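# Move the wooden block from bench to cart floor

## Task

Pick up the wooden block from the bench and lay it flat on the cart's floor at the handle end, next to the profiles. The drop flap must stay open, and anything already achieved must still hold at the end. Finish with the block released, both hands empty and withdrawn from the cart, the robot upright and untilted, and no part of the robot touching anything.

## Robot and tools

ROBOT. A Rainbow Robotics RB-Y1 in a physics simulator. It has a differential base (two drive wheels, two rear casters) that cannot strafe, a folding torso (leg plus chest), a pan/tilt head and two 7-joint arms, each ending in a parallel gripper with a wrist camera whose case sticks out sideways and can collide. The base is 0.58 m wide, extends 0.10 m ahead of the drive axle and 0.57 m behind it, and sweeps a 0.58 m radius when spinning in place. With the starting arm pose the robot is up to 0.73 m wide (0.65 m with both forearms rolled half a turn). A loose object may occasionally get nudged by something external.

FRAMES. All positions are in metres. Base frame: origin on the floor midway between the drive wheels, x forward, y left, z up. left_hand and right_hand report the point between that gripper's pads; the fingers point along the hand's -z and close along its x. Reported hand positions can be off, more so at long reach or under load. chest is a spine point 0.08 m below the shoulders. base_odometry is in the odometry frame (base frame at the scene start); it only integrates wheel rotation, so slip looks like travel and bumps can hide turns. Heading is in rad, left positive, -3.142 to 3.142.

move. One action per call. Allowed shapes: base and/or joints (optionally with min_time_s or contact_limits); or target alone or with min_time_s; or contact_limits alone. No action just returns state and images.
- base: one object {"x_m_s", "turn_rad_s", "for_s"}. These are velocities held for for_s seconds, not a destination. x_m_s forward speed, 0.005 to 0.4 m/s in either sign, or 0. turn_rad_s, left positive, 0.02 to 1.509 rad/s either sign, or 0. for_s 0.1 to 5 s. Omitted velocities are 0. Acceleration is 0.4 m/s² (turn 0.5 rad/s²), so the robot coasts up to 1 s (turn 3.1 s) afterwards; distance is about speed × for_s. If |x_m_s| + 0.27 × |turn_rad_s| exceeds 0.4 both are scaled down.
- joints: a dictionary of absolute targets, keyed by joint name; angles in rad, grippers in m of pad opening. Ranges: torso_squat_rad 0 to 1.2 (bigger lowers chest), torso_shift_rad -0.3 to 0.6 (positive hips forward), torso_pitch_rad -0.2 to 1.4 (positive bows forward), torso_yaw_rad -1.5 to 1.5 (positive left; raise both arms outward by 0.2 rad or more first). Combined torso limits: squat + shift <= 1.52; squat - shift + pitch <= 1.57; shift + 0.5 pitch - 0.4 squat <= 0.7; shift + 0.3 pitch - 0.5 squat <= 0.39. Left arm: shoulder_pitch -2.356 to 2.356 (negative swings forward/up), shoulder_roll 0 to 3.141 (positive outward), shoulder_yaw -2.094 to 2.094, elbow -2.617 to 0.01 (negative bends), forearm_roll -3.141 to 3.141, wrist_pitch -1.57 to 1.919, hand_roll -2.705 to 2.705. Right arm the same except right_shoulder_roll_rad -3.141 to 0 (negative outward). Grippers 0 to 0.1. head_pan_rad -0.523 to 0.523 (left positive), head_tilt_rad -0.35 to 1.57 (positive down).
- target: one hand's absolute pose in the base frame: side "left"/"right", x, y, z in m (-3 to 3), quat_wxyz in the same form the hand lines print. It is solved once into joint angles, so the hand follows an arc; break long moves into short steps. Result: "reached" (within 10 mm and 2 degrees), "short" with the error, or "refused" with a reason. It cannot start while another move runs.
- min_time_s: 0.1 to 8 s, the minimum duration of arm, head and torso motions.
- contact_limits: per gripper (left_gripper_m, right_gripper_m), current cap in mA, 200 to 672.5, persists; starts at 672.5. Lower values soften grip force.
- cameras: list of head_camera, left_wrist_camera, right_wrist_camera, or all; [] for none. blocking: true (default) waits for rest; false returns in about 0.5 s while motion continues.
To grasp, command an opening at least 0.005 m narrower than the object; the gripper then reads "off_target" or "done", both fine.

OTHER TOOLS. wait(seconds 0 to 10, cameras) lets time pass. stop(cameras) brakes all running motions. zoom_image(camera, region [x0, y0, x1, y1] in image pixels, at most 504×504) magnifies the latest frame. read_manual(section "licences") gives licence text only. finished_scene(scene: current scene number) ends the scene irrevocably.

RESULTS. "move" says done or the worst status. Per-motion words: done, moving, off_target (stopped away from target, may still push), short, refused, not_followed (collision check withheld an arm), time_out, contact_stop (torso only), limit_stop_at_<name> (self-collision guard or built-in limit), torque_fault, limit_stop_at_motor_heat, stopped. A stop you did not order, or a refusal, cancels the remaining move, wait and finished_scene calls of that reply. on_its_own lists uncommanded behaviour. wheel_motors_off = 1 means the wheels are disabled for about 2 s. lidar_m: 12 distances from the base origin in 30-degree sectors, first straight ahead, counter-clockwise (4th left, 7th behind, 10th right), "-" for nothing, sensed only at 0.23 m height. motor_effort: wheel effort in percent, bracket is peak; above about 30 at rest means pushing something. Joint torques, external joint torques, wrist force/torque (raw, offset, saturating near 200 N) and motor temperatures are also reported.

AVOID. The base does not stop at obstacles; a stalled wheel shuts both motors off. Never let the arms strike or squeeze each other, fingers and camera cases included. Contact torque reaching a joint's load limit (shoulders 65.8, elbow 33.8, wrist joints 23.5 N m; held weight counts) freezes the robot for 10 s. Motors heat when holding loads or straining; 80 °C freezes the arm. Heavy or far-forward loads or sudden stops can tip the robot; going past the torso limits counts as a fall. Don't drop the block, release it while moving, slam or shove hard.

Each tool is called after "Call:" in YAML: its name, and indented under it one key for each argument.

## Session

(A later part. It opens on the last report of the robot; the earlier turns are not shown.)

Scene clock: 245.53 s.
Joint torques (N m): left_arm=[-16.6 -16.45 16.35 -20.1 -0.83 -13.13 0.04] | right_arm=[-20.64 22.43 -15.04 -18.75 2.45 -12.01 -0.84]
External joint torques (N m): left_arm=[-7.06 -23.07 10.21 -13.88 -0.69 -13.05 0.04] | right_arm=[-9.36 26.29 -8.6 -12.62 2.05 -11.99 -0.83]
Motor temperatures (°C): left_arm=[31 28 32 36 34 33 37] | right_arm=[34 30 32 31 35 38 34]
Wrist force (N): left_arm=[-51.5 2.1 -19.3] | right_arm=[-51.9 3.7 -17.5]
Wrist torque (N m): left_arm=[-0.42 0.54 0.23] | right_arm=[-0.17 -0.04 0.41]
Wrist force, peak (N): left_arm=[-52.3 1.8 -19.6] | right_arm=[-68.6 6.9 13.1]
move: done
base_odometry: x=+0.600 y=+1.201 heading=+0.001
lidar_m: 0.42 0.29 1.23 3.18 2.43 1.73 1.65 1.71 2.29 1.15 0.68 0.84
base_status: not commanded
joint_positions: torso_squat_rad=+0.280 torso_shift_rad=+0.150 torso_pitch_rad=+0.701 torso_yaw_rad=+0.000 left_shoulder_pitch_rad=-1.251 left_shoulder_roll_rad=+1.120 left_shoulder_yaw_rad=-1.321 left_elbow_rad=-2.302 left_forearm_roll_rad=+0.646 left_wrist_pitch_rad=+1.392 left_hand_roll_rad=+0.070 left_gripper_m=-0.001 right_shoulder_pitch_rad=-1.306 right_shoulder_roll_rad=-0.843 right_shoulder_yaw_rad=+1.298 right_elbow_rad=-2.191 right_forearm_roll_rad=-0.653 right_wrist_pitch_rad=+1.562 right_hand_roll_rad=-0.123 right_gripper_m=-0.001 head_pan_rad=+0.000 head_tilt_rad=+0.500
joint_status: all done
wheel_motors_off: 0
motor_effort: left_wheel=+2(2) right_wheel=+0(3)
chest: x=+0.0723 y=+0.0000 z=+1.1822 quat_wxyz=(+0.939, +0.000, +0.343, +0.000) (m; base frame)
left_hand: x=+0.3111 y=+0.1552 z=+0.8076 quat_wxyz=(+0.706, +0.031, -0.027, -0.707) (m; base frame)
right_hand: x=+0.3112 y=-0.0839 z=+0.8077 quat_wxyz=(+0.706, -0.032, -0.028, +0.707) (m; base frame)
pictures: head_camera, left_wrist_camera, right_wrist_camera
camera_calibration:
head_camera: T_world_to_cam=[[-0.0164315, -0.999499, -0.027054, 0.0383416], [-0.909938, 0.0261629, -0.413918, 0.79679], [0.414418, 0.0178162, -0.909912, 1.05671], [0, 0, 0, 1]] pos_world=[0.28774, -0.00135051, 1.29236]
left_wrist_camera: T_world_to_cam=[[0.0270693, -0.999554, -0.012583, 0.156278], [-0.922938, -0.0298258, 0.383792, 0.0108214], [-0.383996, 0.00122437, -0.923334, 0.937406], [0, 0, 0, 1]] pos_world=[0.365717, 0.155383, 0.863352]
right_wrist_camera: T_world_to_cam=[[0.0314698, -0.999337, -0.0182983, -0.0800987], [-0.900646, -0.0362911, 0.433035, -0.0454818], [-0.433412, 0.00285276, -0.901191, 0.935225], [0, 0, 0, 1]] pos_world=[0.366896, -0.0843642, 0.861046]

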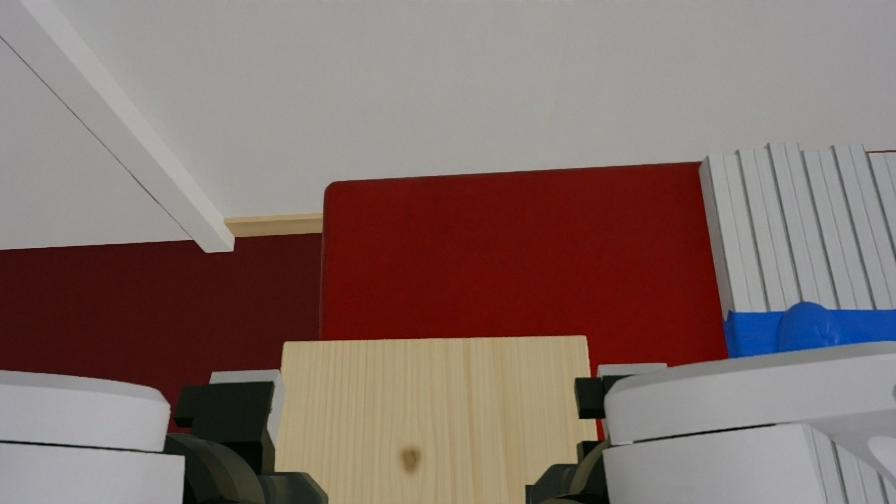

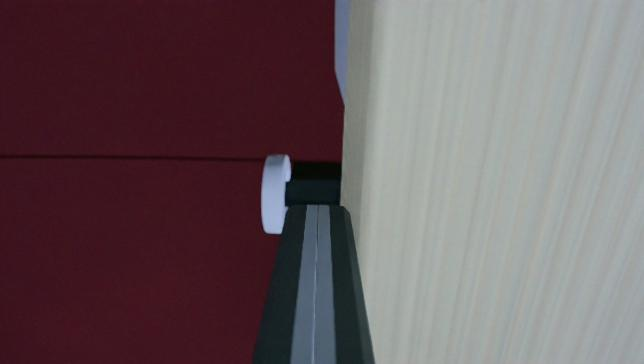

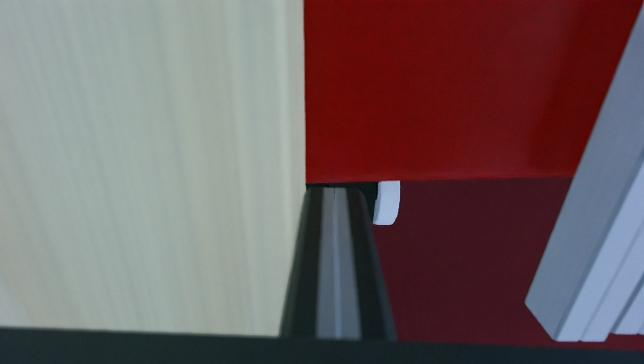

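Call:
move:
  joints: {"torso_squat_rad":0.2}
  min_time_s: 2
  cameras: []

Call:
move:
  base: {"x_m_s":-0.2,"for_s":3.75}
  cameras: ["head_camera"]

Call:
move:
  base: {"turn_rad_s":-0.4,"for_s":3.93}
  cameras: ["head_camera"]

Scene clock: 250.87 s.
Joint torques (N m): left_arm=[-16.6 -16.27 16.03 -20.09 -0.88 -13.13 0.19] | right_arm=[-20.7 22.66 -14.98 -18.76 2.38 -12.06 -0.72]
External joint torques (N m): left_arm=[-7.05 -22.89 9.89 -13.87 -0.73 -13.04 0.19] | right_arm=[-9.43 26.52 -8.55 -12.63 1.98 -12.04 -0.72]
Motor temperatures (°C): left_arm=[31 28 32 36 34 35 37] | right_arm=[34 30 32 31 35 39 34]
Wrist force (N): left_arm=[-51.6 2.3 -19.4] | right_arm=[-51.6 4.1 -17.9]
Wrist torque (N m): left_arm=[-0.47 0.49 0.17] | right_arm=[-0.23 -0.01 0.39]
Wrist force, peak (N): left_arm=[-52.6 1.4 -20.2] | right_arm=[-52.1 4.4 -18.4]
move: done
base_odometry: x=+0.600 y=+1.201 heading=+0.001
lidar_m: 0.41 0.31 1.23 3.18 2.44 1.73 1.64 1.72 2.30 1.16 0.68 0.85
base_status: not commanded
joint_positions: torso_squat_rad=+0.200 torso_shift_rad=+0.150 torso_pitch_rad=+0.701 torso_yaw_rad=+0.000 left_shoulder_pitch_rad=-1.251 left_shoulder_roll_rad=+1.120 left_shoulder_yaw_rad=-1.321 left_elbow_rad=-2.302 left_forearm_roll_rad=+0.646 left_wrist_pitch_rad=+1.392 left_hand_roll_rad=+0.070 left_gripper_m=-0.001 right_shoulder_pitch_rad=-1.306 right_shoulder_roll_rad=-0.843 right_shoulder_yaw_rad=+1.298 right_elbow_rad=-2.191 right_forearm_roll_rad=-0.653 right_wrist_pitch_rad=+1.562 right_hand_roll_rad=-0.123 right_gripper_m=-0.001 head_pan_rad=+0.000 head_tilt_rad=+0.500
joint_status: all done
wheel_motors_off: 0
motor_effort: left_wheel=+1(2) right_wheel=-1(3)
chest: x=+0.0743 y=+0.0000 z=+1.1953 quat_wxyz=(+0.939, +0.000, +0.343, +0.000) (m; base frame)
left_hand: x=+0.3131 y=+0.1552 z=+0.8207 quat_wxyz=(+0.706, +0.031, -0.027, -0.707) (m; base frame)
right_hand: x=+0.3132 y=-0.0839 z=+0.8209 quat_wxyz=(+0.706, -0.032, -0.028, +0.707) (m; base frame)
pictures: none
No camera images: "cameras" was empty.

Scene clock: 255.70 s.
Joint torques (N m): left_arm=[-17.72 -16.66 17.02 -20.61 -1.26 -13.11 0.11] | right_arm=[-21.32 21.77 -15.27 -19.26 2.06 -11.81 -0.78]
External joint torques (N m): left_arm=[-8.18 -23.28 10.89 -14.39 -1.12 -13.03 0.11] | right_arm=[-10.05 25.62 -8.84 -13.12 1.66 -11.78 -0.78]
Motor temperatures (°C): left_arm=[31 28 32 37 34 35 37] | right_arm=[34 31 32 32 35 40 34]
Wrist force (N): left_arm=[-51.5 2.1 -19.1] | right_arm=[-51.3 3.4 -17.3]
Wrist torque (N m): left_arm=[-0.44 0.45 0.07] | right_arm=[-0.17 -0.04 0.43]
Wrist force, peak (N): left_arm=[-51.6 2.4 -19.5] | right_arm=[-52.0 3.0 -17.7]
move: done
base_odometry: x=-0.154 y=+1.201 heading=+0.000
lidar_m: 1.05 1.68 2.25 4.02 1.32 0.93 0.89 0.94 1.26 3.14 1.43 1.23
base_status: done (sent for 3.77 of 3.77 s)
joint_positions: torso_squat_rad=+0.200 torso_shift_rad=+0.150 torso_pitch_rad=+0.701 torso_yaw_rad=+0.000 left_shoulder_pitch_rad=-1.251 left_shoulder_roll_rad=+1.120 left_shoulder_yaw_rad=-1.321 left_elbow_rad=-2.302 left_forearm_roll_rad=+0.646 left_wrist_pitch_rad=+1.392 left_hand_roll_rad=+0.070 left_gripper_m=-0.001 right_shoulder_pitch_rad=-1.305 right_shoulder_roll_rad=-0.843 right_shoulder_yaw_rad=+1.298 right_elbow_rad=-2.191 right_forearm_roll_rad=-0.652 right_wrist_pitch_rad=+1.562 right_hand_roll_rad=-0.123 right_gripper_m=+0.000 head_pan_rad=+0.000 head_tilt_rad=+0.500
joint_status: not commanded
wheel_motors_off: 0
motor_effort: left_wheel=-16(29) right_wheel=+16(33)
chest: x=+0.0742 y=+0.0000 z=+1.1954 quat_wxyz=(+0.939, +0.000, +0.343, +0.000) (m; base frame)
left_hand: x=+0.3129 y=+0.1553 z=+0.8207 quat_wxyz=(+0.706, +0.031, -0.027, -0.707) (m; base frame)
right_hand: x=+0.3130 y=-0.0838 z=+0.8209 quat_wxyz=(+0.706, -0.031, -0.028, +0.707) (m; base frame)
pictures: head_camera
camera_calibration:
head_camera: T_world_to_cam=[[-0.0163325, -0.999502, -0.0270164, 0.0387518], [-0.909885, 0.0260596, -0.414042, 0.804126], [0.414539, 0.0178195, -0.909857, 1.06782], [0, 0, 0, 1]] pos_world=[0.28964, -0.00125083, 1.30555]

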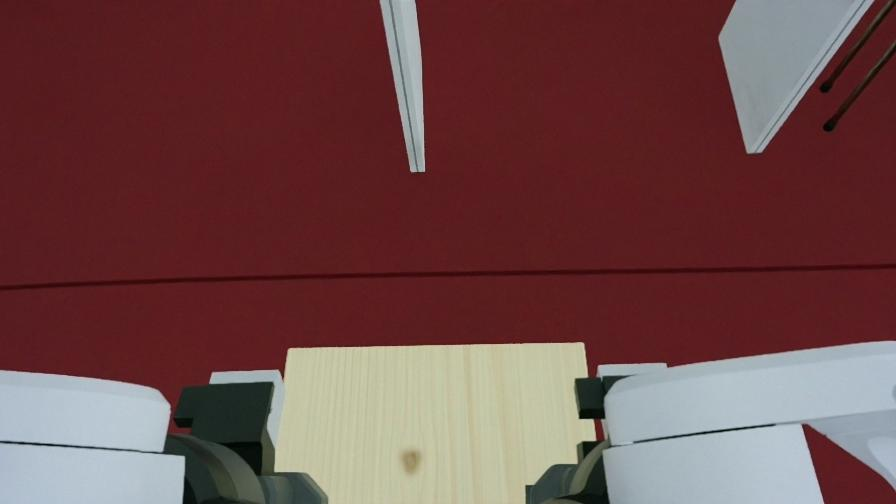

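Scene clock: 260.77 s.
Joint torques (N m): left_arm=[-17.36 -16.41 16.82 -20.43 -1.06 -13.22 0.08] | right_arm=[-21.48 21.68 -15.07 -19.19 2.07 -11.76 -0.85]
External joint torques (N m): left_arm=[-7.82 -23.03 10.68 -14.21 -0.92 -13.13 0.08] | right_arm=[-10.21 25.54 -8.64 -13.06 1.67 -11.74 -0.85]
Motor temperatures (°C): left_arm=[31 28 32 37 34 36 37] | right_arm=[34 31 32 32 35 40 34]
Wrist force (N): left_arm=[-51.4 1.1 -20.2] | right_arm=[-51.2 3.4 -17.2]
Wrist torque (N m): left_arm=[-0.35 0.50 0.08] | right_arm=[-0.22 -0.03 0.43]
Wrist force, peak (N): left_arm=[-51.9 0.9 -19.9] | right_arm=[-51.7 3.5 -17.6]
move: done
base_odometry: x=-0.154 y=+1.201 heading=-1.573
lidar_m: 2.99 1.43 1.24 1.04 1.70 2.22 4.27 1.36 0.96 0.90 0.93 1.22
base_status: done (sent for 3.93 of 3.93 s)
joint_positions: torso_squat_rad=+0.200 torso_shift_rad=+0.150 torso_pitch_rad=+0.701 torso_yaw_rad=+0.000 left_shoulder_pitch_rad=-1.251 left_shoulder_roll_rad=+1.120 left_shoulder_yaw_rad=-1.321 left_elbow_rad=-2.302 left_forearm_roll_rad=+0.646 left_wrist_pitch_rad=+1.392 left_hand_roll_rad=+0.070 left_gripper_m=-0.001 right_shoulder_pitch_rad=-1.305 right_shoulder_roll_rad=-0.843 right_shoulder_yaw_rad=+1.298 right_elbow_rad=-2.191 right_forearm_roll_rad=-0.652 right_wrist_pitch_rad=+1.562 right_hand_roll_rad=-0.123 right_gripper_m=+0.000 head_pan_rad=+0.000 head_tilt_rad=+0.500
joint_status: not commanded
wheel_motors_off: 0
motor_effort: left_wheel=+12(37) right_wheel=-3(26)
chest: x=+0.0742 y=+0.0001 z=+1.1954 quat_wxyz=(+0.939, +0.000, +0.343, +0.000) (m; base frame)
left_hand: x=+0.3129 y=+0.1553 z=+0.8207 quat_wxyz=(+0.706, +0.031, -0.027, -0.707) (m; base frame)
right_hand: x=+0.3130 y=-0.0838 z=+0.8209 quat_wxyz=(+0.706, -0.031, -0.028, +0.707) (m; base frame)
pictures: head_camera
camera_calibration:
head_camera: T_world_to_cam=[[-0.0163325, -0.999502, -0.0270164, 0.0387518], [-0.909885, 0.0260596, -0.414042, 0.804126], [0.414539, 0.0178195, -0.909857, 1.06782], [0, 0, 0, 1]] pos_world=[0.28964, -0.00125083, 1.30555]

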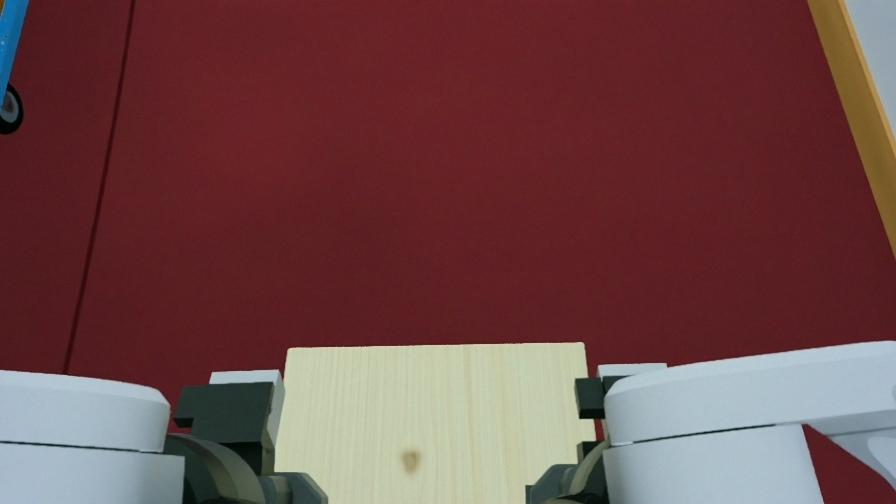

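Call:
move:
  base: {"x_m_s":0.35,"for_s":4.63}
  cameras: ["head_camera"]

Call:
move:
  base: {"turn_rad_s":0.4,"for_s":3.93}
  joints: {"head_tilt_rad":0.2}
  cameras: ["head_camera"]

Scene clock: 267.63 s.
Joint torques (N m): left_arm=[-17.42 -16.58 17.24 -20.42 -0.99 -13.3 0.12] | right_arm=[-21.85 21.48 -15.31 -19.47 2.04 -11.73 -0.8]
External joint torques (N m): left_arm=[-7.88 -23.2 11.1 -14.2 -0.85 -13.22 0.12] | right_arm=[-10.58 25.34 -8.87 -13.33 1.64 -11.71 -0.8]
Motor temperatures (°C): left_arm=[31 28 32 38 34 37 37] | right_arm=[35 31 32 32 35 41 34]
Wrist force (N): left_arm=[-51.0 1.4 -18.9] | right_arm=[-51.0 3.2 -17.5]
Wrist torque (N m): left_arm=[-0.40 0.48 0.07] | right_arm=[-0.14 0.02 0.38]
Wrist force, peak (N): left_arm=[-52.0 1.2 -19.4] | right_arm=[-51.7 3.7 -17.8]
move: done
base_odometry: x=-0.157 y=-0.421 heading=-1.573
lidar_m: 2.73 2.58 1.01 0.94 0.97 2.01 3.94 1.24 0.87 0.82 0.85 1.11
base_status: done (sent for 4.63 of 4.63 s)
joint_positions: torso_squat_rad=+0.200 torso_shift_rad=+0.150 torso_pitch_rad=+0.701 torso_yaw_rad=+0.000 left_shoulder_pitch_rad=-1.251 left_shoulder_roll_rad=+1.120 left_shoulder_yaw_rad=-1.321 left_elbow_rad=-2.302 left_forearm_roll_rad=+0.646 left_wrist_pitch_rad=+1.392 left_hand_roll_rad=+0.070 left_gripper_m=-0.001 right_shoulder_pitch_rad=-1.305 right_shoulder_roll_rad=-0.843 right_shoulder_yaw_rad=+1.298 right_elbow_rad=-2.191 right_forearm_roll_rad=-0.652 right_wrist_pitch_rad=+1.562 right_hand_roll_rad=-0.123 right_gripper_m=+0.000 head_pan_rad=+0.000 head_tilt_rad=+0.500
joint_status: not commanded
wheel_motors_off: 0
motor_effort: left_wheel=+1(45) right_wheel=-3(27)
chest: x=+0.0743 y=+0.0001 z=+1.1953 quat_wxyz=(+0.939, +0.000, +0.343, +0.000) (m; base frame)
left_hand: x=+0.3129 y=+0.1553 z=+0.8207 quat_wxyz=(+0.706, +0.031, -0.027, -0.707) (m; base frame)
right_hand: x=+0.3131 y=-0.0838 z=+0.8208 quat_wxyz=(+0.706, -0.031, -0.028, +0.707) (m; base frame)
pictures: head_camera
camera_calibration:
head_camera: T_world_to_cam=[[-0.01634, -0.999501, -0.0270141, 0.0387498], [-0.909939, 0.0260631, -0.413922, 0.804035], [0.414419, 0.0178177, -0.909912, 1.0678], [0, 0, 0, 1]] pos_world=[0.28974, -0.00125081, 1.30546]

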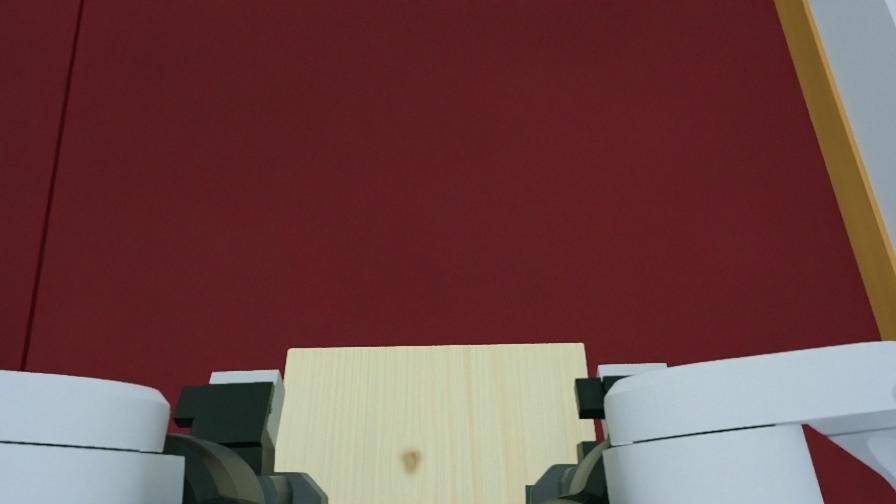

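Scene clock: 272.70 s.
Joint torques (N m): left_arm=[-17.68 -16.39 17.13 -20.49 -1.08 -13.23 0.1] | right_arm=[-21.5 21.55 -15.81 -19.38 1.97 -11.77 -0.78]
External joint torques (N m): left_arm=[-8.14 -23.01 10.99 -14.27 -0.94 -13.15 0.1] | right_arm=[-10.23 25.4 -9.37 -13.25 1.57 -11.74 -0.78]
Motor temperatures (°C): left_arm=[31 28 32 38 34 37 37] | right_arm=[35 31 32 33 35 41 34]
Wrist force (N): left_arm=[-50.9 1.8 -19.3] | right_arm=[-51.4 3.5 -17.0]
Wrist torque (N m): left_arm=[-0.41 0.50 0.07] | right_arm=[-0.23 -0.04 0.40]
Wrist force, peak (N): left_arm=[-51.5 0.9 -20.0] | right_arm=[-52.3 3.3 -17.3]
move: done
base_odometry: x=-0.157 y=-0.421 heading=+0.000
lidar_m: 0.95 0.97 2.02 3.72 1.20 0.85 0.81 0.87 1.15 2.86 2.56 1.00
base_status: done (sent for 3.93 of 3.93 s)
joint_positions: torso_squat_rad=+0.200 torso_shift_rad=+0.150 torso_pitch_rad=+0.701 torso_yaw_rad=+0.000 left_shoulder_pitch_rad=-1.251 left_shoulder_roll_rad=+1.120 left_shoulder_yaw_rad=-1.321 left_elbow_rad=-2.302 left_forearm_roll_rad=+0.646 left_wrist_pitch_rad=+1.392 left_hand_roll_rad=+0.070 left_gripper_m=-0.001 right_shoulder_pitch_rad=-1.305 right_shoulder_roll_rad=-0.843 right_shoulder_yaw_rad=+1.298 right_elbow_rad=-2.191 right_forearm_roll_rad=-0.652 right_wrist_pitch_rad=+1.562 right_hand_roll_rad=-0.123 right_gripper_m=+0.000 head_pan_rad=+0.000 head_tilt_rad=+0.200
joint_status: all done
wheel_motors_off: 0
motor_effort: left_wheel=-4(35) right_wheel=+14(28)
chest: x=+0.0742 y=+0.0001 z=+1.1953 quat_wxyz=(+0.939, +0.000, +0.343, +0.000) (m; base frame)
left_hand: x=+0.3129 y=+0.1553 z=+0.8207 quat_wxyz=(+0.706, +0.031, -0.027, -0.707) (m; base frame)
right_hand: x=+0.3130 y=-0.0838 z=+0.8208 quat_wxyz=(+0.706, -0.031, -0.028, +0.707) (m; base frame)
pictures: head_camera
camera_calibration:
head_camera: T_world_to_cam=[[-0.00755276, -0.999504, -0.0305711, 0.0415582], [-0.746999, 0.0259637, -0.664318, 1.10228], [0.664783, 0.0178191, -0.746824, 0.79518], [0, 0, 0, 1]] pos_world=[0.295096, -0.00125111, 1.3274]

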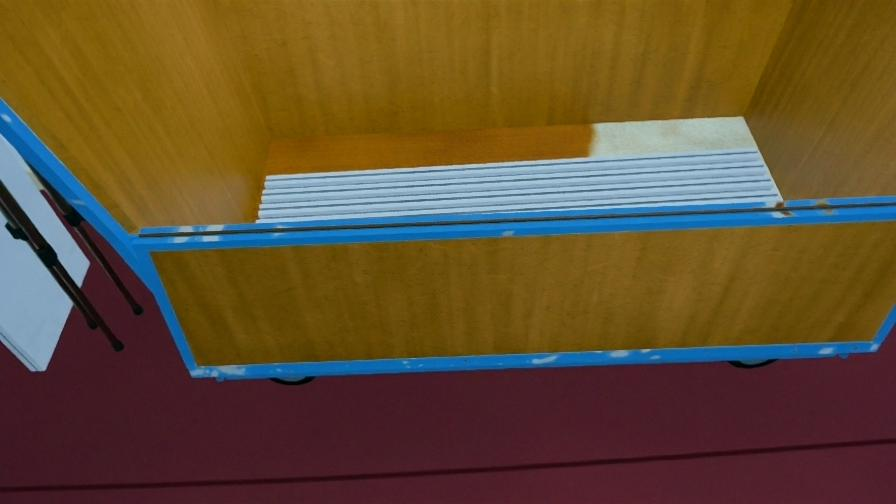

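Call:
move:
  base: {"x_m_s":0.25,"for_s":2.4}
  joints: {"head_tilt_rad":0.35}
  cameras: ["head_camera"]

Scene clock: 277.63 s.
Joint torques (N m): left_arm=[-17.12 -16.23 16.98 -20.58 -1.04 -13.18 0.08] | right_arm=[-21.87 21.76 -15.31 -19.44 1.97 -11.76 -0.72]
External joint torques (N m): left_arm=[-7.58 -22.85 10.85 -14.36 -0.9 -13.1 0.07] | right_arm=[-10.6 25.61 -8.88 -13.31 1.57 -11.74 -0.72]
Motor temperatures (°C): left_arm=[31 28 32 38 34 38 37] | right_arm=[35 31 32 33 35 42 34]
Wrist force (N): left_arm=[-51.2 0.7 -20.1] | right_arm=[-50.9 3.3 -17.5]
Wrist torque (N m): left_arm=[-0.30 0.49 0.06] | right_arm=[-0.18 0.01 0.44]
Wrist force, peak (N): left_arm=[-51.6 1.5 -20.1] | right_arm=[-51.7 3.3 -17.7]
move: done
base_odometry: x=+0.443 y=-0.421 heading=+0.000
lidar_m: 0.35 0.37 0.50 3.96 2.10 1.48 1.41 1.46 1.97 4.92 0.53 0.37
base_status: done (sent for 2.4 of 2.4 s)
joint_positions: torso_squat_rad=+0.200 torso_shift_rad=+0.150 torso_pitch_rad=+0.701 torso_yaw_rad=+0.000 left_shoulder_pitch_rad=-1.251 left_shoulder_roll_rad=+1.120 left_shoulder_yaw_rad=-1.321 left_elbow_rad=-2.302 left_forearm_roll_rad=+0.646 left_wrist_pitch_rad=+1.392 left_hand_roll_rad=+0.070 left_gripper_m=-0.001 right_shoulder_pitch_rad=-1.305 right_shoulder_roll_rad=-0.843 right_shoulder_yaw_rad=+1.298 right_elbow_rad=-2.191 right_forearm_roll_rad=-0.652 right_wrist_pitch_rad=+1.562 right_hand_roll_rad=-0.123 right_gripper_m=+0.000 head_pan_rad=+0.000 head_tilt_rad=+0.350
joint_status: all done
wheel_motors_off: 0
motor_effort: left_wheel=-1(29) right_wheel=+2(44)
chest: x=+0.0742 y=+0.0001 z=+1.1953 quat_wxyz=(+0.939, +0.000, +0.343, +0.000) (m; base frame)
left_hand: x=+0.3129 y=+0.1553 z=+0.8207 quat_wxyz=(+0.706, +0.031, -0.027, -0.707) (m; base frame)
right_hand: x=+0.3130 y=-0.0838 z=+0.8208 quat_wxyz=(+0.706, -0.031, -0.028, +0.707) (m; base frame)
pictures: head_camera
camera_calibration:
head_camera: T_world_to_cam=[[-0.0120328, -0.999504, -0.0290969, 0.0405747], [-0.837892, 0.0259592, -0.545219, 0.96333], [0.545704, 0.0178196, -0.837789, 0.942691], [0, 0, 0, 1]] pos_world=[0.293225, -0.00125113, 1.31618]

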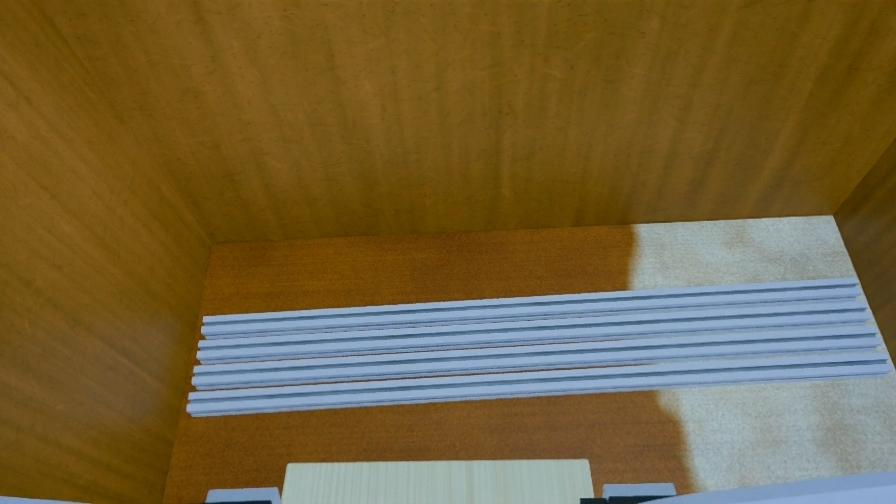

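Call:
move:
  base: {"x_m_s":0.15,"for_s":1.33}
  joints: {"head_tilt_rad":0.7,"torso_shift_rad":0.12}
  cameras: ["head_camera","left_wrist_camera","right_wrist_camera"]

Scene clock: 286.30 s.
Joint torques (N m): left_arm=[-17.43 -16.51 17.3 -20.42 -1.03 -13.32 0.09] | right_arm=[-21.85 21.45 -15.54 -19.32 2.02 -11.82 -0.71]
External joint torques (N m): left_arm=[-7.89 -23.13 11.17 -14.2 -0.89 -13.24 0.09] | right_arm=[-10.57 25.31 -9.11 -13.19 1.62 -11.8 -0.71]
Motor temperatures (°C): left_arm=[31 28 32 38 34 38 37] | right_arm=[35 31 32 33 35 42 34]
Wrist force (N): left_arm=[-50.8 1.3 -19.5] | right_arm=[-50.8 3.6 -17.5]
Wrist torque (N m): left_arm=[-0.36 0.55 0.07] | right_arm=[-0.22 0.00 0.42]
Wrist force, peak (N): left_arm=[-51.4 0.9 -20.0] | right_arm=[-51.8 3.6 -18.0]
move: done
base_odometry: x=+0.643 y=-0.421 heading=+0.000
lidar_m: 0.15 0.16 0.21 1.75 2.38 1.70 1.61 1.67 2.26 0.70 0.24 0.16
base_status: done (sent for 1.33 of 1.33 s)
joint_positions: torso_squat_rad=+0.200 torso_shift_rad=+0.120 torso_pitch_rad=+0.701 torso_yaw_rad=+0.000 left_shoulder_pitch_rad=-1.251 left_shoulder_roll_rad=+1.120 left_shoulder_yaw_rad=-1.321 left_elbow_rad=-2.302 left_forearm_roll_rad=+0.646 left_wrist_pitch_rad=+1.392 left_hand_roll_rad=+0.070 left_gripper_m=-0.001 right_shoulder_pitch_rad=-1.305 right_shoulder_roll_rad=-0.843 right_shoulder_yaw_rad=+1.298 right_elbow_rad=-2.191 right_forearm_roll_rad=-0.652 right_wrist_pitch_rad=+1.562 right_hand_roll_rad=-0.123 right_gripper_m=+0.000 head_pan_rad=+0.000 head_tilt_rad=+0.700
joint_status: all done
wheel_motors_off: 0
motor_effort: left_wheel=+0(21) right_wheel=+1(24)
chest: x=+0.0538 y=+0.0001 z=+1.1981 quat_wxyz=(+0.939, +0.000, +0.343, +0.000) (m; base frame)
left_hand: x=+0.2925 y=+0.1553 z=+0.8235 quat_wxyz=(+0.706, +0.031, -0.027, -0.707) (m; base frame)
right_hand: x=+0.2926 y=-0.0838 z=+0.8236 quat_wxyz=(+0.706, -0.031, -0.028, +0.707) (m; base frame)
pictures: head_camera, left_wrist_camera, right_wrist_camera
camera_calibration:
head_camera: T_world_to_cam=[[-0.0213988, -0.999503, -0.0231326, 0.0343176], [-0.974012, 0.0260603, -0.224993, 0.546804], [0.225484, 0.0177169, -0.974086, 1.20232], [0, 0, 0, 1]] pos_world=[0.262225, -0.00125057, 1.29498]
left_wrist_camera: T_world_to_cam=[[0.027209, -0.999548, -0.0127619, 0.157287], [-0.922812, -0.0300239, 0.384078, -0.0126139], [-0.384288, 0.00132649, -0.923213, 0.944961], [0, 0, 0, 1]] pos_world=[0.347217, 0.155583, 0.879252]
right_wrist_camera: T_world_to_cam=[[0.0315988, -0.999334, -0.0182575, -0.0792061], [-0.900545, -0.0363902, 0.433237, -0.0692467], [-0.433613, 0.0027519, -0.901095, 0.941513], [0, 0, 0, 1]] pos_world=[0.348395, -0.0842642, 0.876946]

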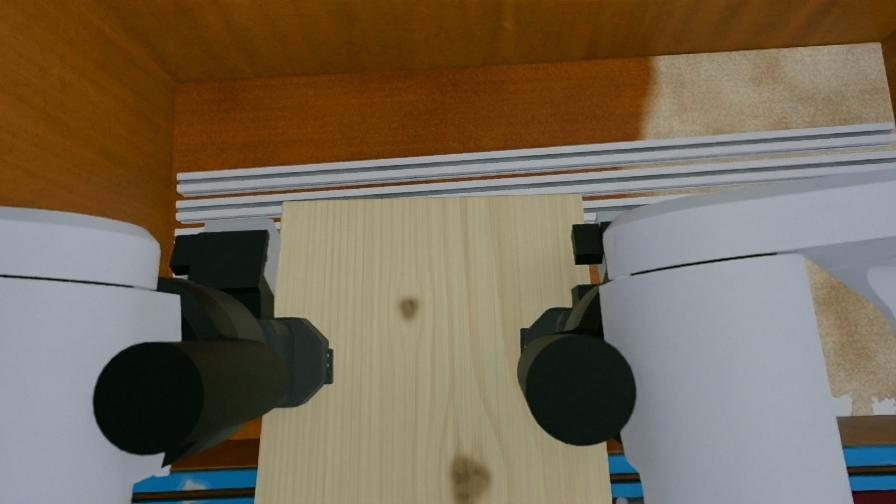

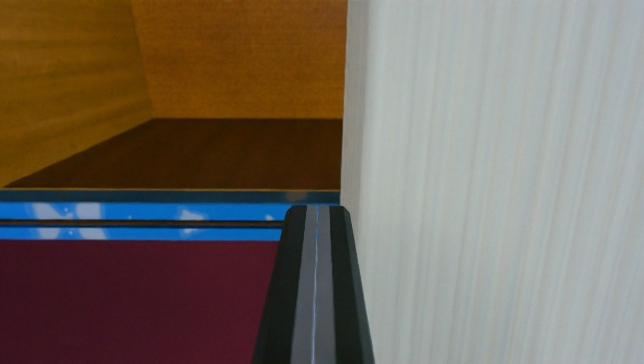

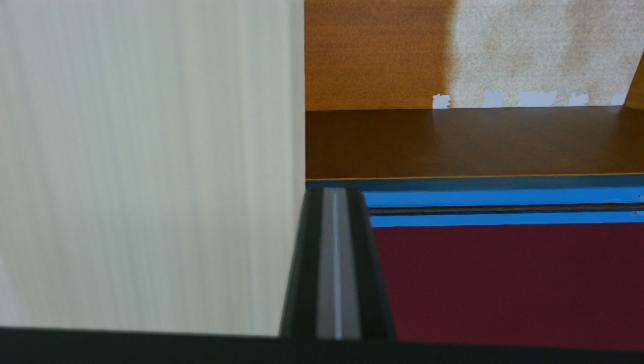

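Call:
move:
  base: {"x_m_s":0.05,"for_s":0.6}
  joints: {"torso_shift_rad":0.15}
  cameras: ["head_camera","left_wrist_camera","right_wrist_camera"]

Scene clock: 300.97 s.
Joint torques (N m): left_arm=[-17.83 -16.73 17.22 -20.52 -1.04 -13.13 0.1] | right_arm=[-21.64 21.55 -15.49 -19.18 1.88 -11.61 -0.76]
External joint torques (N m): left_arm=[-8.29 -23.35 11.09 -14.3 -0.9 -13.05 0.1] | right_arm=[-10.37 25.4 -9.05 -13.05 1.48 -11.59 -0.76]
Motor temperatures (°C): left_arm=[31 29 32 39 34 39 37] | right_arm=[35 31 32 34 35 43 34]
Wrist force (N): left_arm=[-50.7 1.3 -20.1] | right_arm=[-51.1 3.7 -16.6]
Wrist torque (N m): left_arm=[-0.32 0.50 0.05] | right_arm=[-0.23 -0.02 0.40]
Wrist force, peak (N): left_arm=[-51.9 1.2 -19.2] | right_arm=[-51.5 4.5 -17.6]
move: done
base_odometry: x=+0.673 y=-0.421 heading=+0.000
lidar_m: 0.11 0.12 0.18 0.47 2.44 1.73 1.64 1.72 2.29 0.57 0.19 0.12
base_status: done (sent for 0.6 of 0.6 s)
joint_positions: torso_squat_rad=+0.200 torso_shift_rad=+0.150 torso_pitch_rad=+0.701 torso_yaw_rad=+0.000 left_shoulder_pitch_rad=-1.251 left_shoulder_roll_rad=+1.120 left_shoulder_yaw_rad=-1.321 left_elbow_rad=-2.302 left_forearm_roll_rad=+0.646 left_wrist_pitch_rad=+1.392 left_hand_roll_rad=+0.070 left_gripper_m=-0.001 right_shoulder_pitch_rad=-1.305 right_shoulder_roll_rad=-0.843 right_shoulder_yaw_rad=+1.298 right_elbow_rad=-2.191 right_forearm_roll_rad=-0.652 right_wrist_pitch_rad=+1.562 right_hand_roll_rad=-0.123 right_gripper_m=+0.000 head_pan_rad=+0.000 head_tilt_rad=+0.700
joint_status: all done
wheel_motors_off: 0
motor_effort: left_wheel=+1(27) right_wheel=+2(26)
chest: x=+0.0742 y=+0.0001 z=+1.1953 quat_wxyz=(+0.939, +0.000, +0.343, +0.000) (m; base frame)
left_hand: x=+0.3129 y=+0.1553 z=+0.8207 quat_wxyz=(+0.706, +0.031, -0.027, -0.707) (m; base frame)
right_hand: x=+0.3130 y=-0.0838 z=+0.8208 quat_wxyz=(+0.706, -0.031, -0.028, +0.707) (m; base frame)
pictures: head_camera, left_wrist_camera, right_wrist_camera
camera_calibration:
head_camera: T_world_to_cam=[[-0.0213988, -0.999503, -0.0231326, 0.0346917], [-0.974012, 0.0260603, -0.224993, 0.566067], [0.225484, 0.0177169, -0.974086, 1.19509], [0, 0, 0, 1]] pos_world=[0.282625, -0.00125057, 1.29228]
left_wrist_camera: T_world_to_cam=[[0.027209, -0.999548, -0.0127619, 0.156699], [-0.922812, -0.0300239, 0.384078, 0.00719465], [-0.384288, 0.00132649, -0.923213, 0.950177], [0, 0, 0, 1]] pos_world=[0.367517, 0.155583, 0.876452]
right_wrist_camera: T_world_to_cam=[[0.0315988, -0.999334, -0.0182575, -0.0799019], [-0.900545, -0.0363902, 0.433237, -0.0496625], [-0.433613, 0.0027519, -0.901095, 0.947835], [0, 0, 0, 1]] pos_world=[0.368795, -0.0842642, 0.874146]

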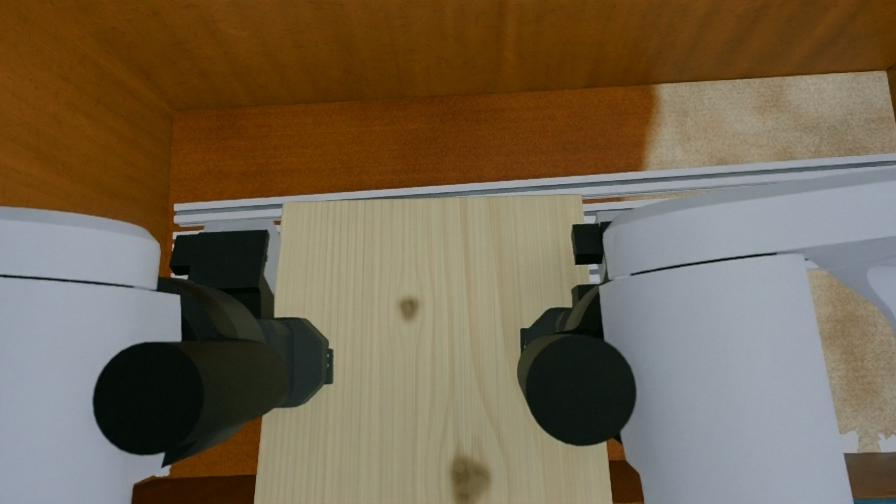

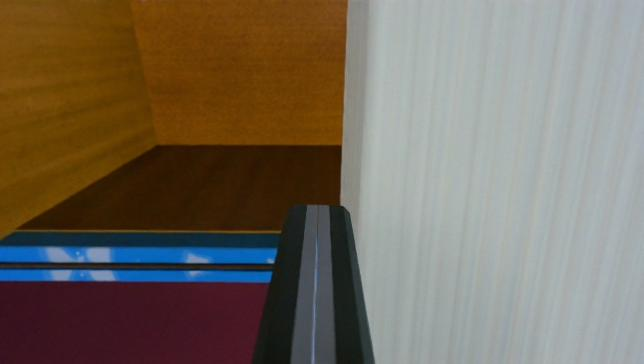

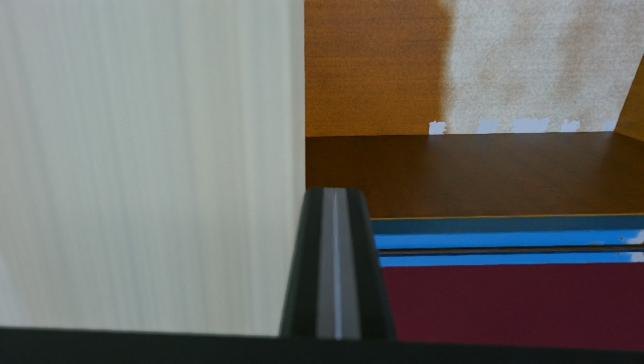

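Call:
move:
  joints: {"torso_shift_rad":0.185}
  cameras: []

Call:
move:
  joints: {"left_shoulder_pitch_rad":-1.190,"left_shoulder_roll_rad":1.031,"left_shoulder_yaw_rad":-1.371,"left_elbow_rad":-2.112,"left_forearm_roll_rad":0.547,"left_wrist_pitch_rad":1.266,"left_hand_roll_rad":0.031,"right_shoulder_pitch_rad":-1.245,"right_shoulder_roll_rad":-0.783,"right_shoulder_yaw_rad":1.354,"right_elbow_rad":-2.007,"right_forearm_roll_rad":-0.555,"right_wrist_pitch_rad":1.413,"right_hand_roll_rad":-0.072}
  min_time_s: 2.5

Scene clock: 311.00 s.
Joint torques (N m): left_arm=[-17.4 -16.57 17.44 -20.64 -1.02 -13.2 0.05] | right_arm=[-21.85 21.2 -15.21 -19.29 2.01 -11.73 -0.77]
External joint torques (N m): left_arm=[-7.86 -23.19 11.3 -14.42 -0.88 -13.12 0.04] | right_arm=[-10.58 25.05 -8.78 -13.16 1.61 -11.71 -0.76]
Motor temperatures (°C): left_arm=[31 29 32 39 34 39 37] | right_arm=[35 31 32 34 35 43 34]
Wrist force (N): left_arm=[-50.6 1.7 -19.6] | right_arm=[-51.1 3.2 -17.3]
Wrist torque (N m): left_arm=[-0.39 0.53 0.08] | right_arm=[-0.15 0.01 0.43]
Wrist force, peak (N): left_arm=[-51.5 1.3 -19.8] | right_arm=[-51.6 3.5 -17.6]
move: done
base_odometry: x=+0.673 y=-0.421 heading=+0.000
lidar_m: 0.11 0.11 0.18 0.45 2.44 1.72 1.65 1.72 2.31 0.57 0.19 0.13
base_status: not commanded
joint_positions: torso_squat_rad=+0.200 torso_shift_rad=+0.185 torso_pitch_rad=+0.701 torso_yaw_rad=+0.000 left_shoulder_pitch_rad=-1.251 left_shoulder_roll_rad=+1.120 left_shoulder_yaw_rad=-1.321 left_elbow_rad=-2.302 left_forearm_roll_rad=+0.646 left_wrist_pitch_rad=+1.392 left_hand_roll_rad=+0.070 left_gripper_m=-0.001 right_shoulder_pitch_rad=-1.305 right_shoulder_roll_rad=-0.843 right_shoulder_yaw_rad=+1.298 right_elbow_rad=-2.191 right_forearm_roll_rad=-0.652 right_wrist_pitch_rad=+1.562 right_hand_roll_rad=-0.123 right_gripper_m=+0.000 head_pan_rad=+0.000 head_tilt_rad=+0.700
joint_status: all done
wheel_motors_off: 0
motor_effort: left_wheel=-2(3) right_wheel=-3(3)
chest: x=+0.0979 y=+0.0001 z=+1.1913 quat_wxyz=(+0.939, +0.000, +0.343, +0.000) (m; base frame)
left_hand: x=+0.3366 y=+0.1553 z=+0.8166 quat_wxyz=(+0.706, +0.031, -0.027, -0.707) (m; base frame)
right_hand: x=+0.3367 y=-0.0838 z=+0.8168 quat_wxyz=(+0.706, -0.031, -0.028, +0.707) (m; base frame)
pictures: none
No camera images: "cameras" was empty.

Scene clock: 313.80 s.
Joint torques (N m): left_arm=[-16.75 -17.02 16.31 -20.45 -0.78 -12.27 0.13] | right_arm=[-19.32 22.88 -13.4 -20.97 1.16 -10.97 -0.17]
External joint torques (N m): left_arm=[-7.4 -23.31 10.53 -14.06 -0.64 -12.18 0.13] | right_arm=[-8.43 26.35 -7.38 -14.61 0.77 -10.94 -0.17]
Motor temperatures (°C): left_arm=[31 29 32 39 34 39 37] | right_arm=[35 31 32 34 35 43 34]
Wrist force (N): left_arm=[-45.8 -0.6 -19.1] | right_arm=[-46.3 2.1 -18.0]
Wrist torque (N m): left_arm=[-0.20 0.66 -0.33] | right_arm=[-0.19 0.10 0.33]
Wrist force, peak (N): left_arm=[-79.6 2.8 -19.9] | right_arm=[-79.4 5.5 -17.0]
move: done
base_odometry: x=+0.673 y=-0.421 heading=+0.000
lidar_m: 0.11 0.12 0.17 0.47 2.43 1.72 1.64 1.72 2.29 0.56 0.19 0.12
base_status: not commanded
joint_positions: torso_squat_rad=+0.200 torso_shift_rad=+0.185 torso_pitch_rad=+0.701 torso_yaw_rad=+0.000 left_shoulder_pitch_rad=-1.188 left_shoulder_roll_rad=+1.037 left_shoulder_yaw_rad=-1.373 left_elbow_rad=-2.108 left_forearm_roll_rad=+0.547 left_wrist_pitch_rad=+1.269 left_hand_roll_rad=+0.031 left_gripper_m=+0.000 right_shoulder_pitch_rad=-1.243 right_shoulder_roll_rad=-0.789 right_shoulder_yaw_rad=+1.356 right_elbow_rad=-2.003 right_forearm_roll_rad=-0.555 right_wrist_pitch_rad=+1.416 right_hand_roll_rad=-0.072 right_gripper_m=+0.000 head_pan_rad=+0.000 head_tilt_rad=+0.700
joint_status: all done
wheel_motors_off: 0
motor_effort: left_wheel=-1(2) right_wheel=-2(3)
chest: x=+0.0979 y=+0.0001 z=+1.1913 quat_wxyz=(+0.939, +0.000, +0.343, +0.000) (m; base frame)
left_hand: x=+0.3367 y=+0.1551 z=+0.7619 quat_wxyz=(+0.706, +0.031, -0.028, -0.707) (m; base frame)
right_hand: x=+0.3367 y=-0.0834 z=+0.7619 quat_wxyz=(+0.706, -0.031, -0.028, +0.707) (m; base frame)
pictures: head_camera, left_wrist_camera, right_wrist_camera
camera_calibration:
head_camera: T_world_to_cam=[[-0.0214013, -0.999503, -0.0231313, 0.0351032], [-0.974034, 0.0260608, -0.224898, 0.588113], [0.225389, 0.0177176, -0.974108, 1.18581], [0, 0, 0, 1]] pos_world=[0.306325, -0.00125057, 1.28818]
left_wrist_camera: T_world_to_cam=[[0.0268771, -0.999572, -0.0115108, 0.154112], [-0.92308, -0.0292365, 0.383496, 0.0521539], [-0.383668, 0.000318172, -0.923471, 0.905255], [0, 0, 0, 1]] pos_world=[0.391318, 0.155283, 0.81775]
right_wrist_camera: T_world_to_cam=[[0.031403, -0.999319, -0.0193858, -0.0804208], [-0.900496, -0.0367034, 0.433313, -0.0029878], [-0.43373, 0.00384951, -0.901035, 0.905078], [0, 0, 0, 1]] pos_world=[0.392394, -0.0839598, 0.815242]

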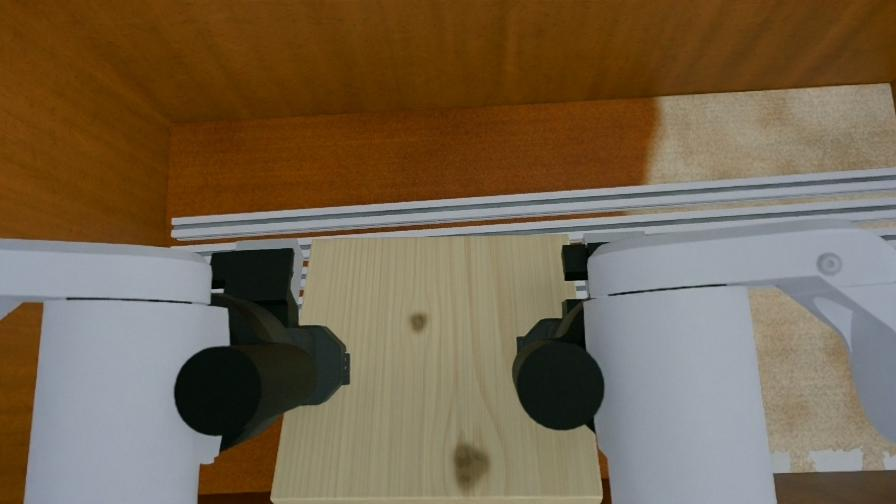

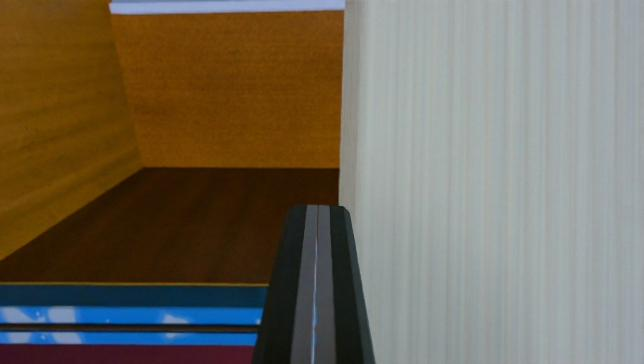

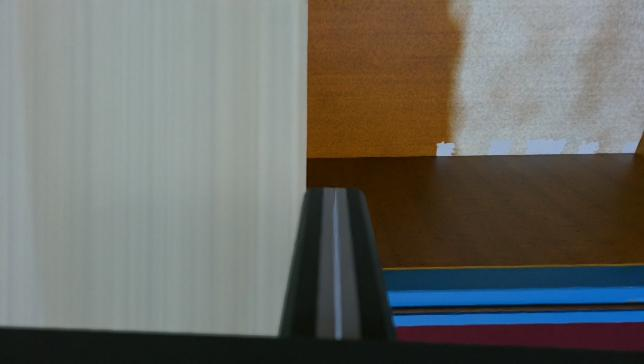

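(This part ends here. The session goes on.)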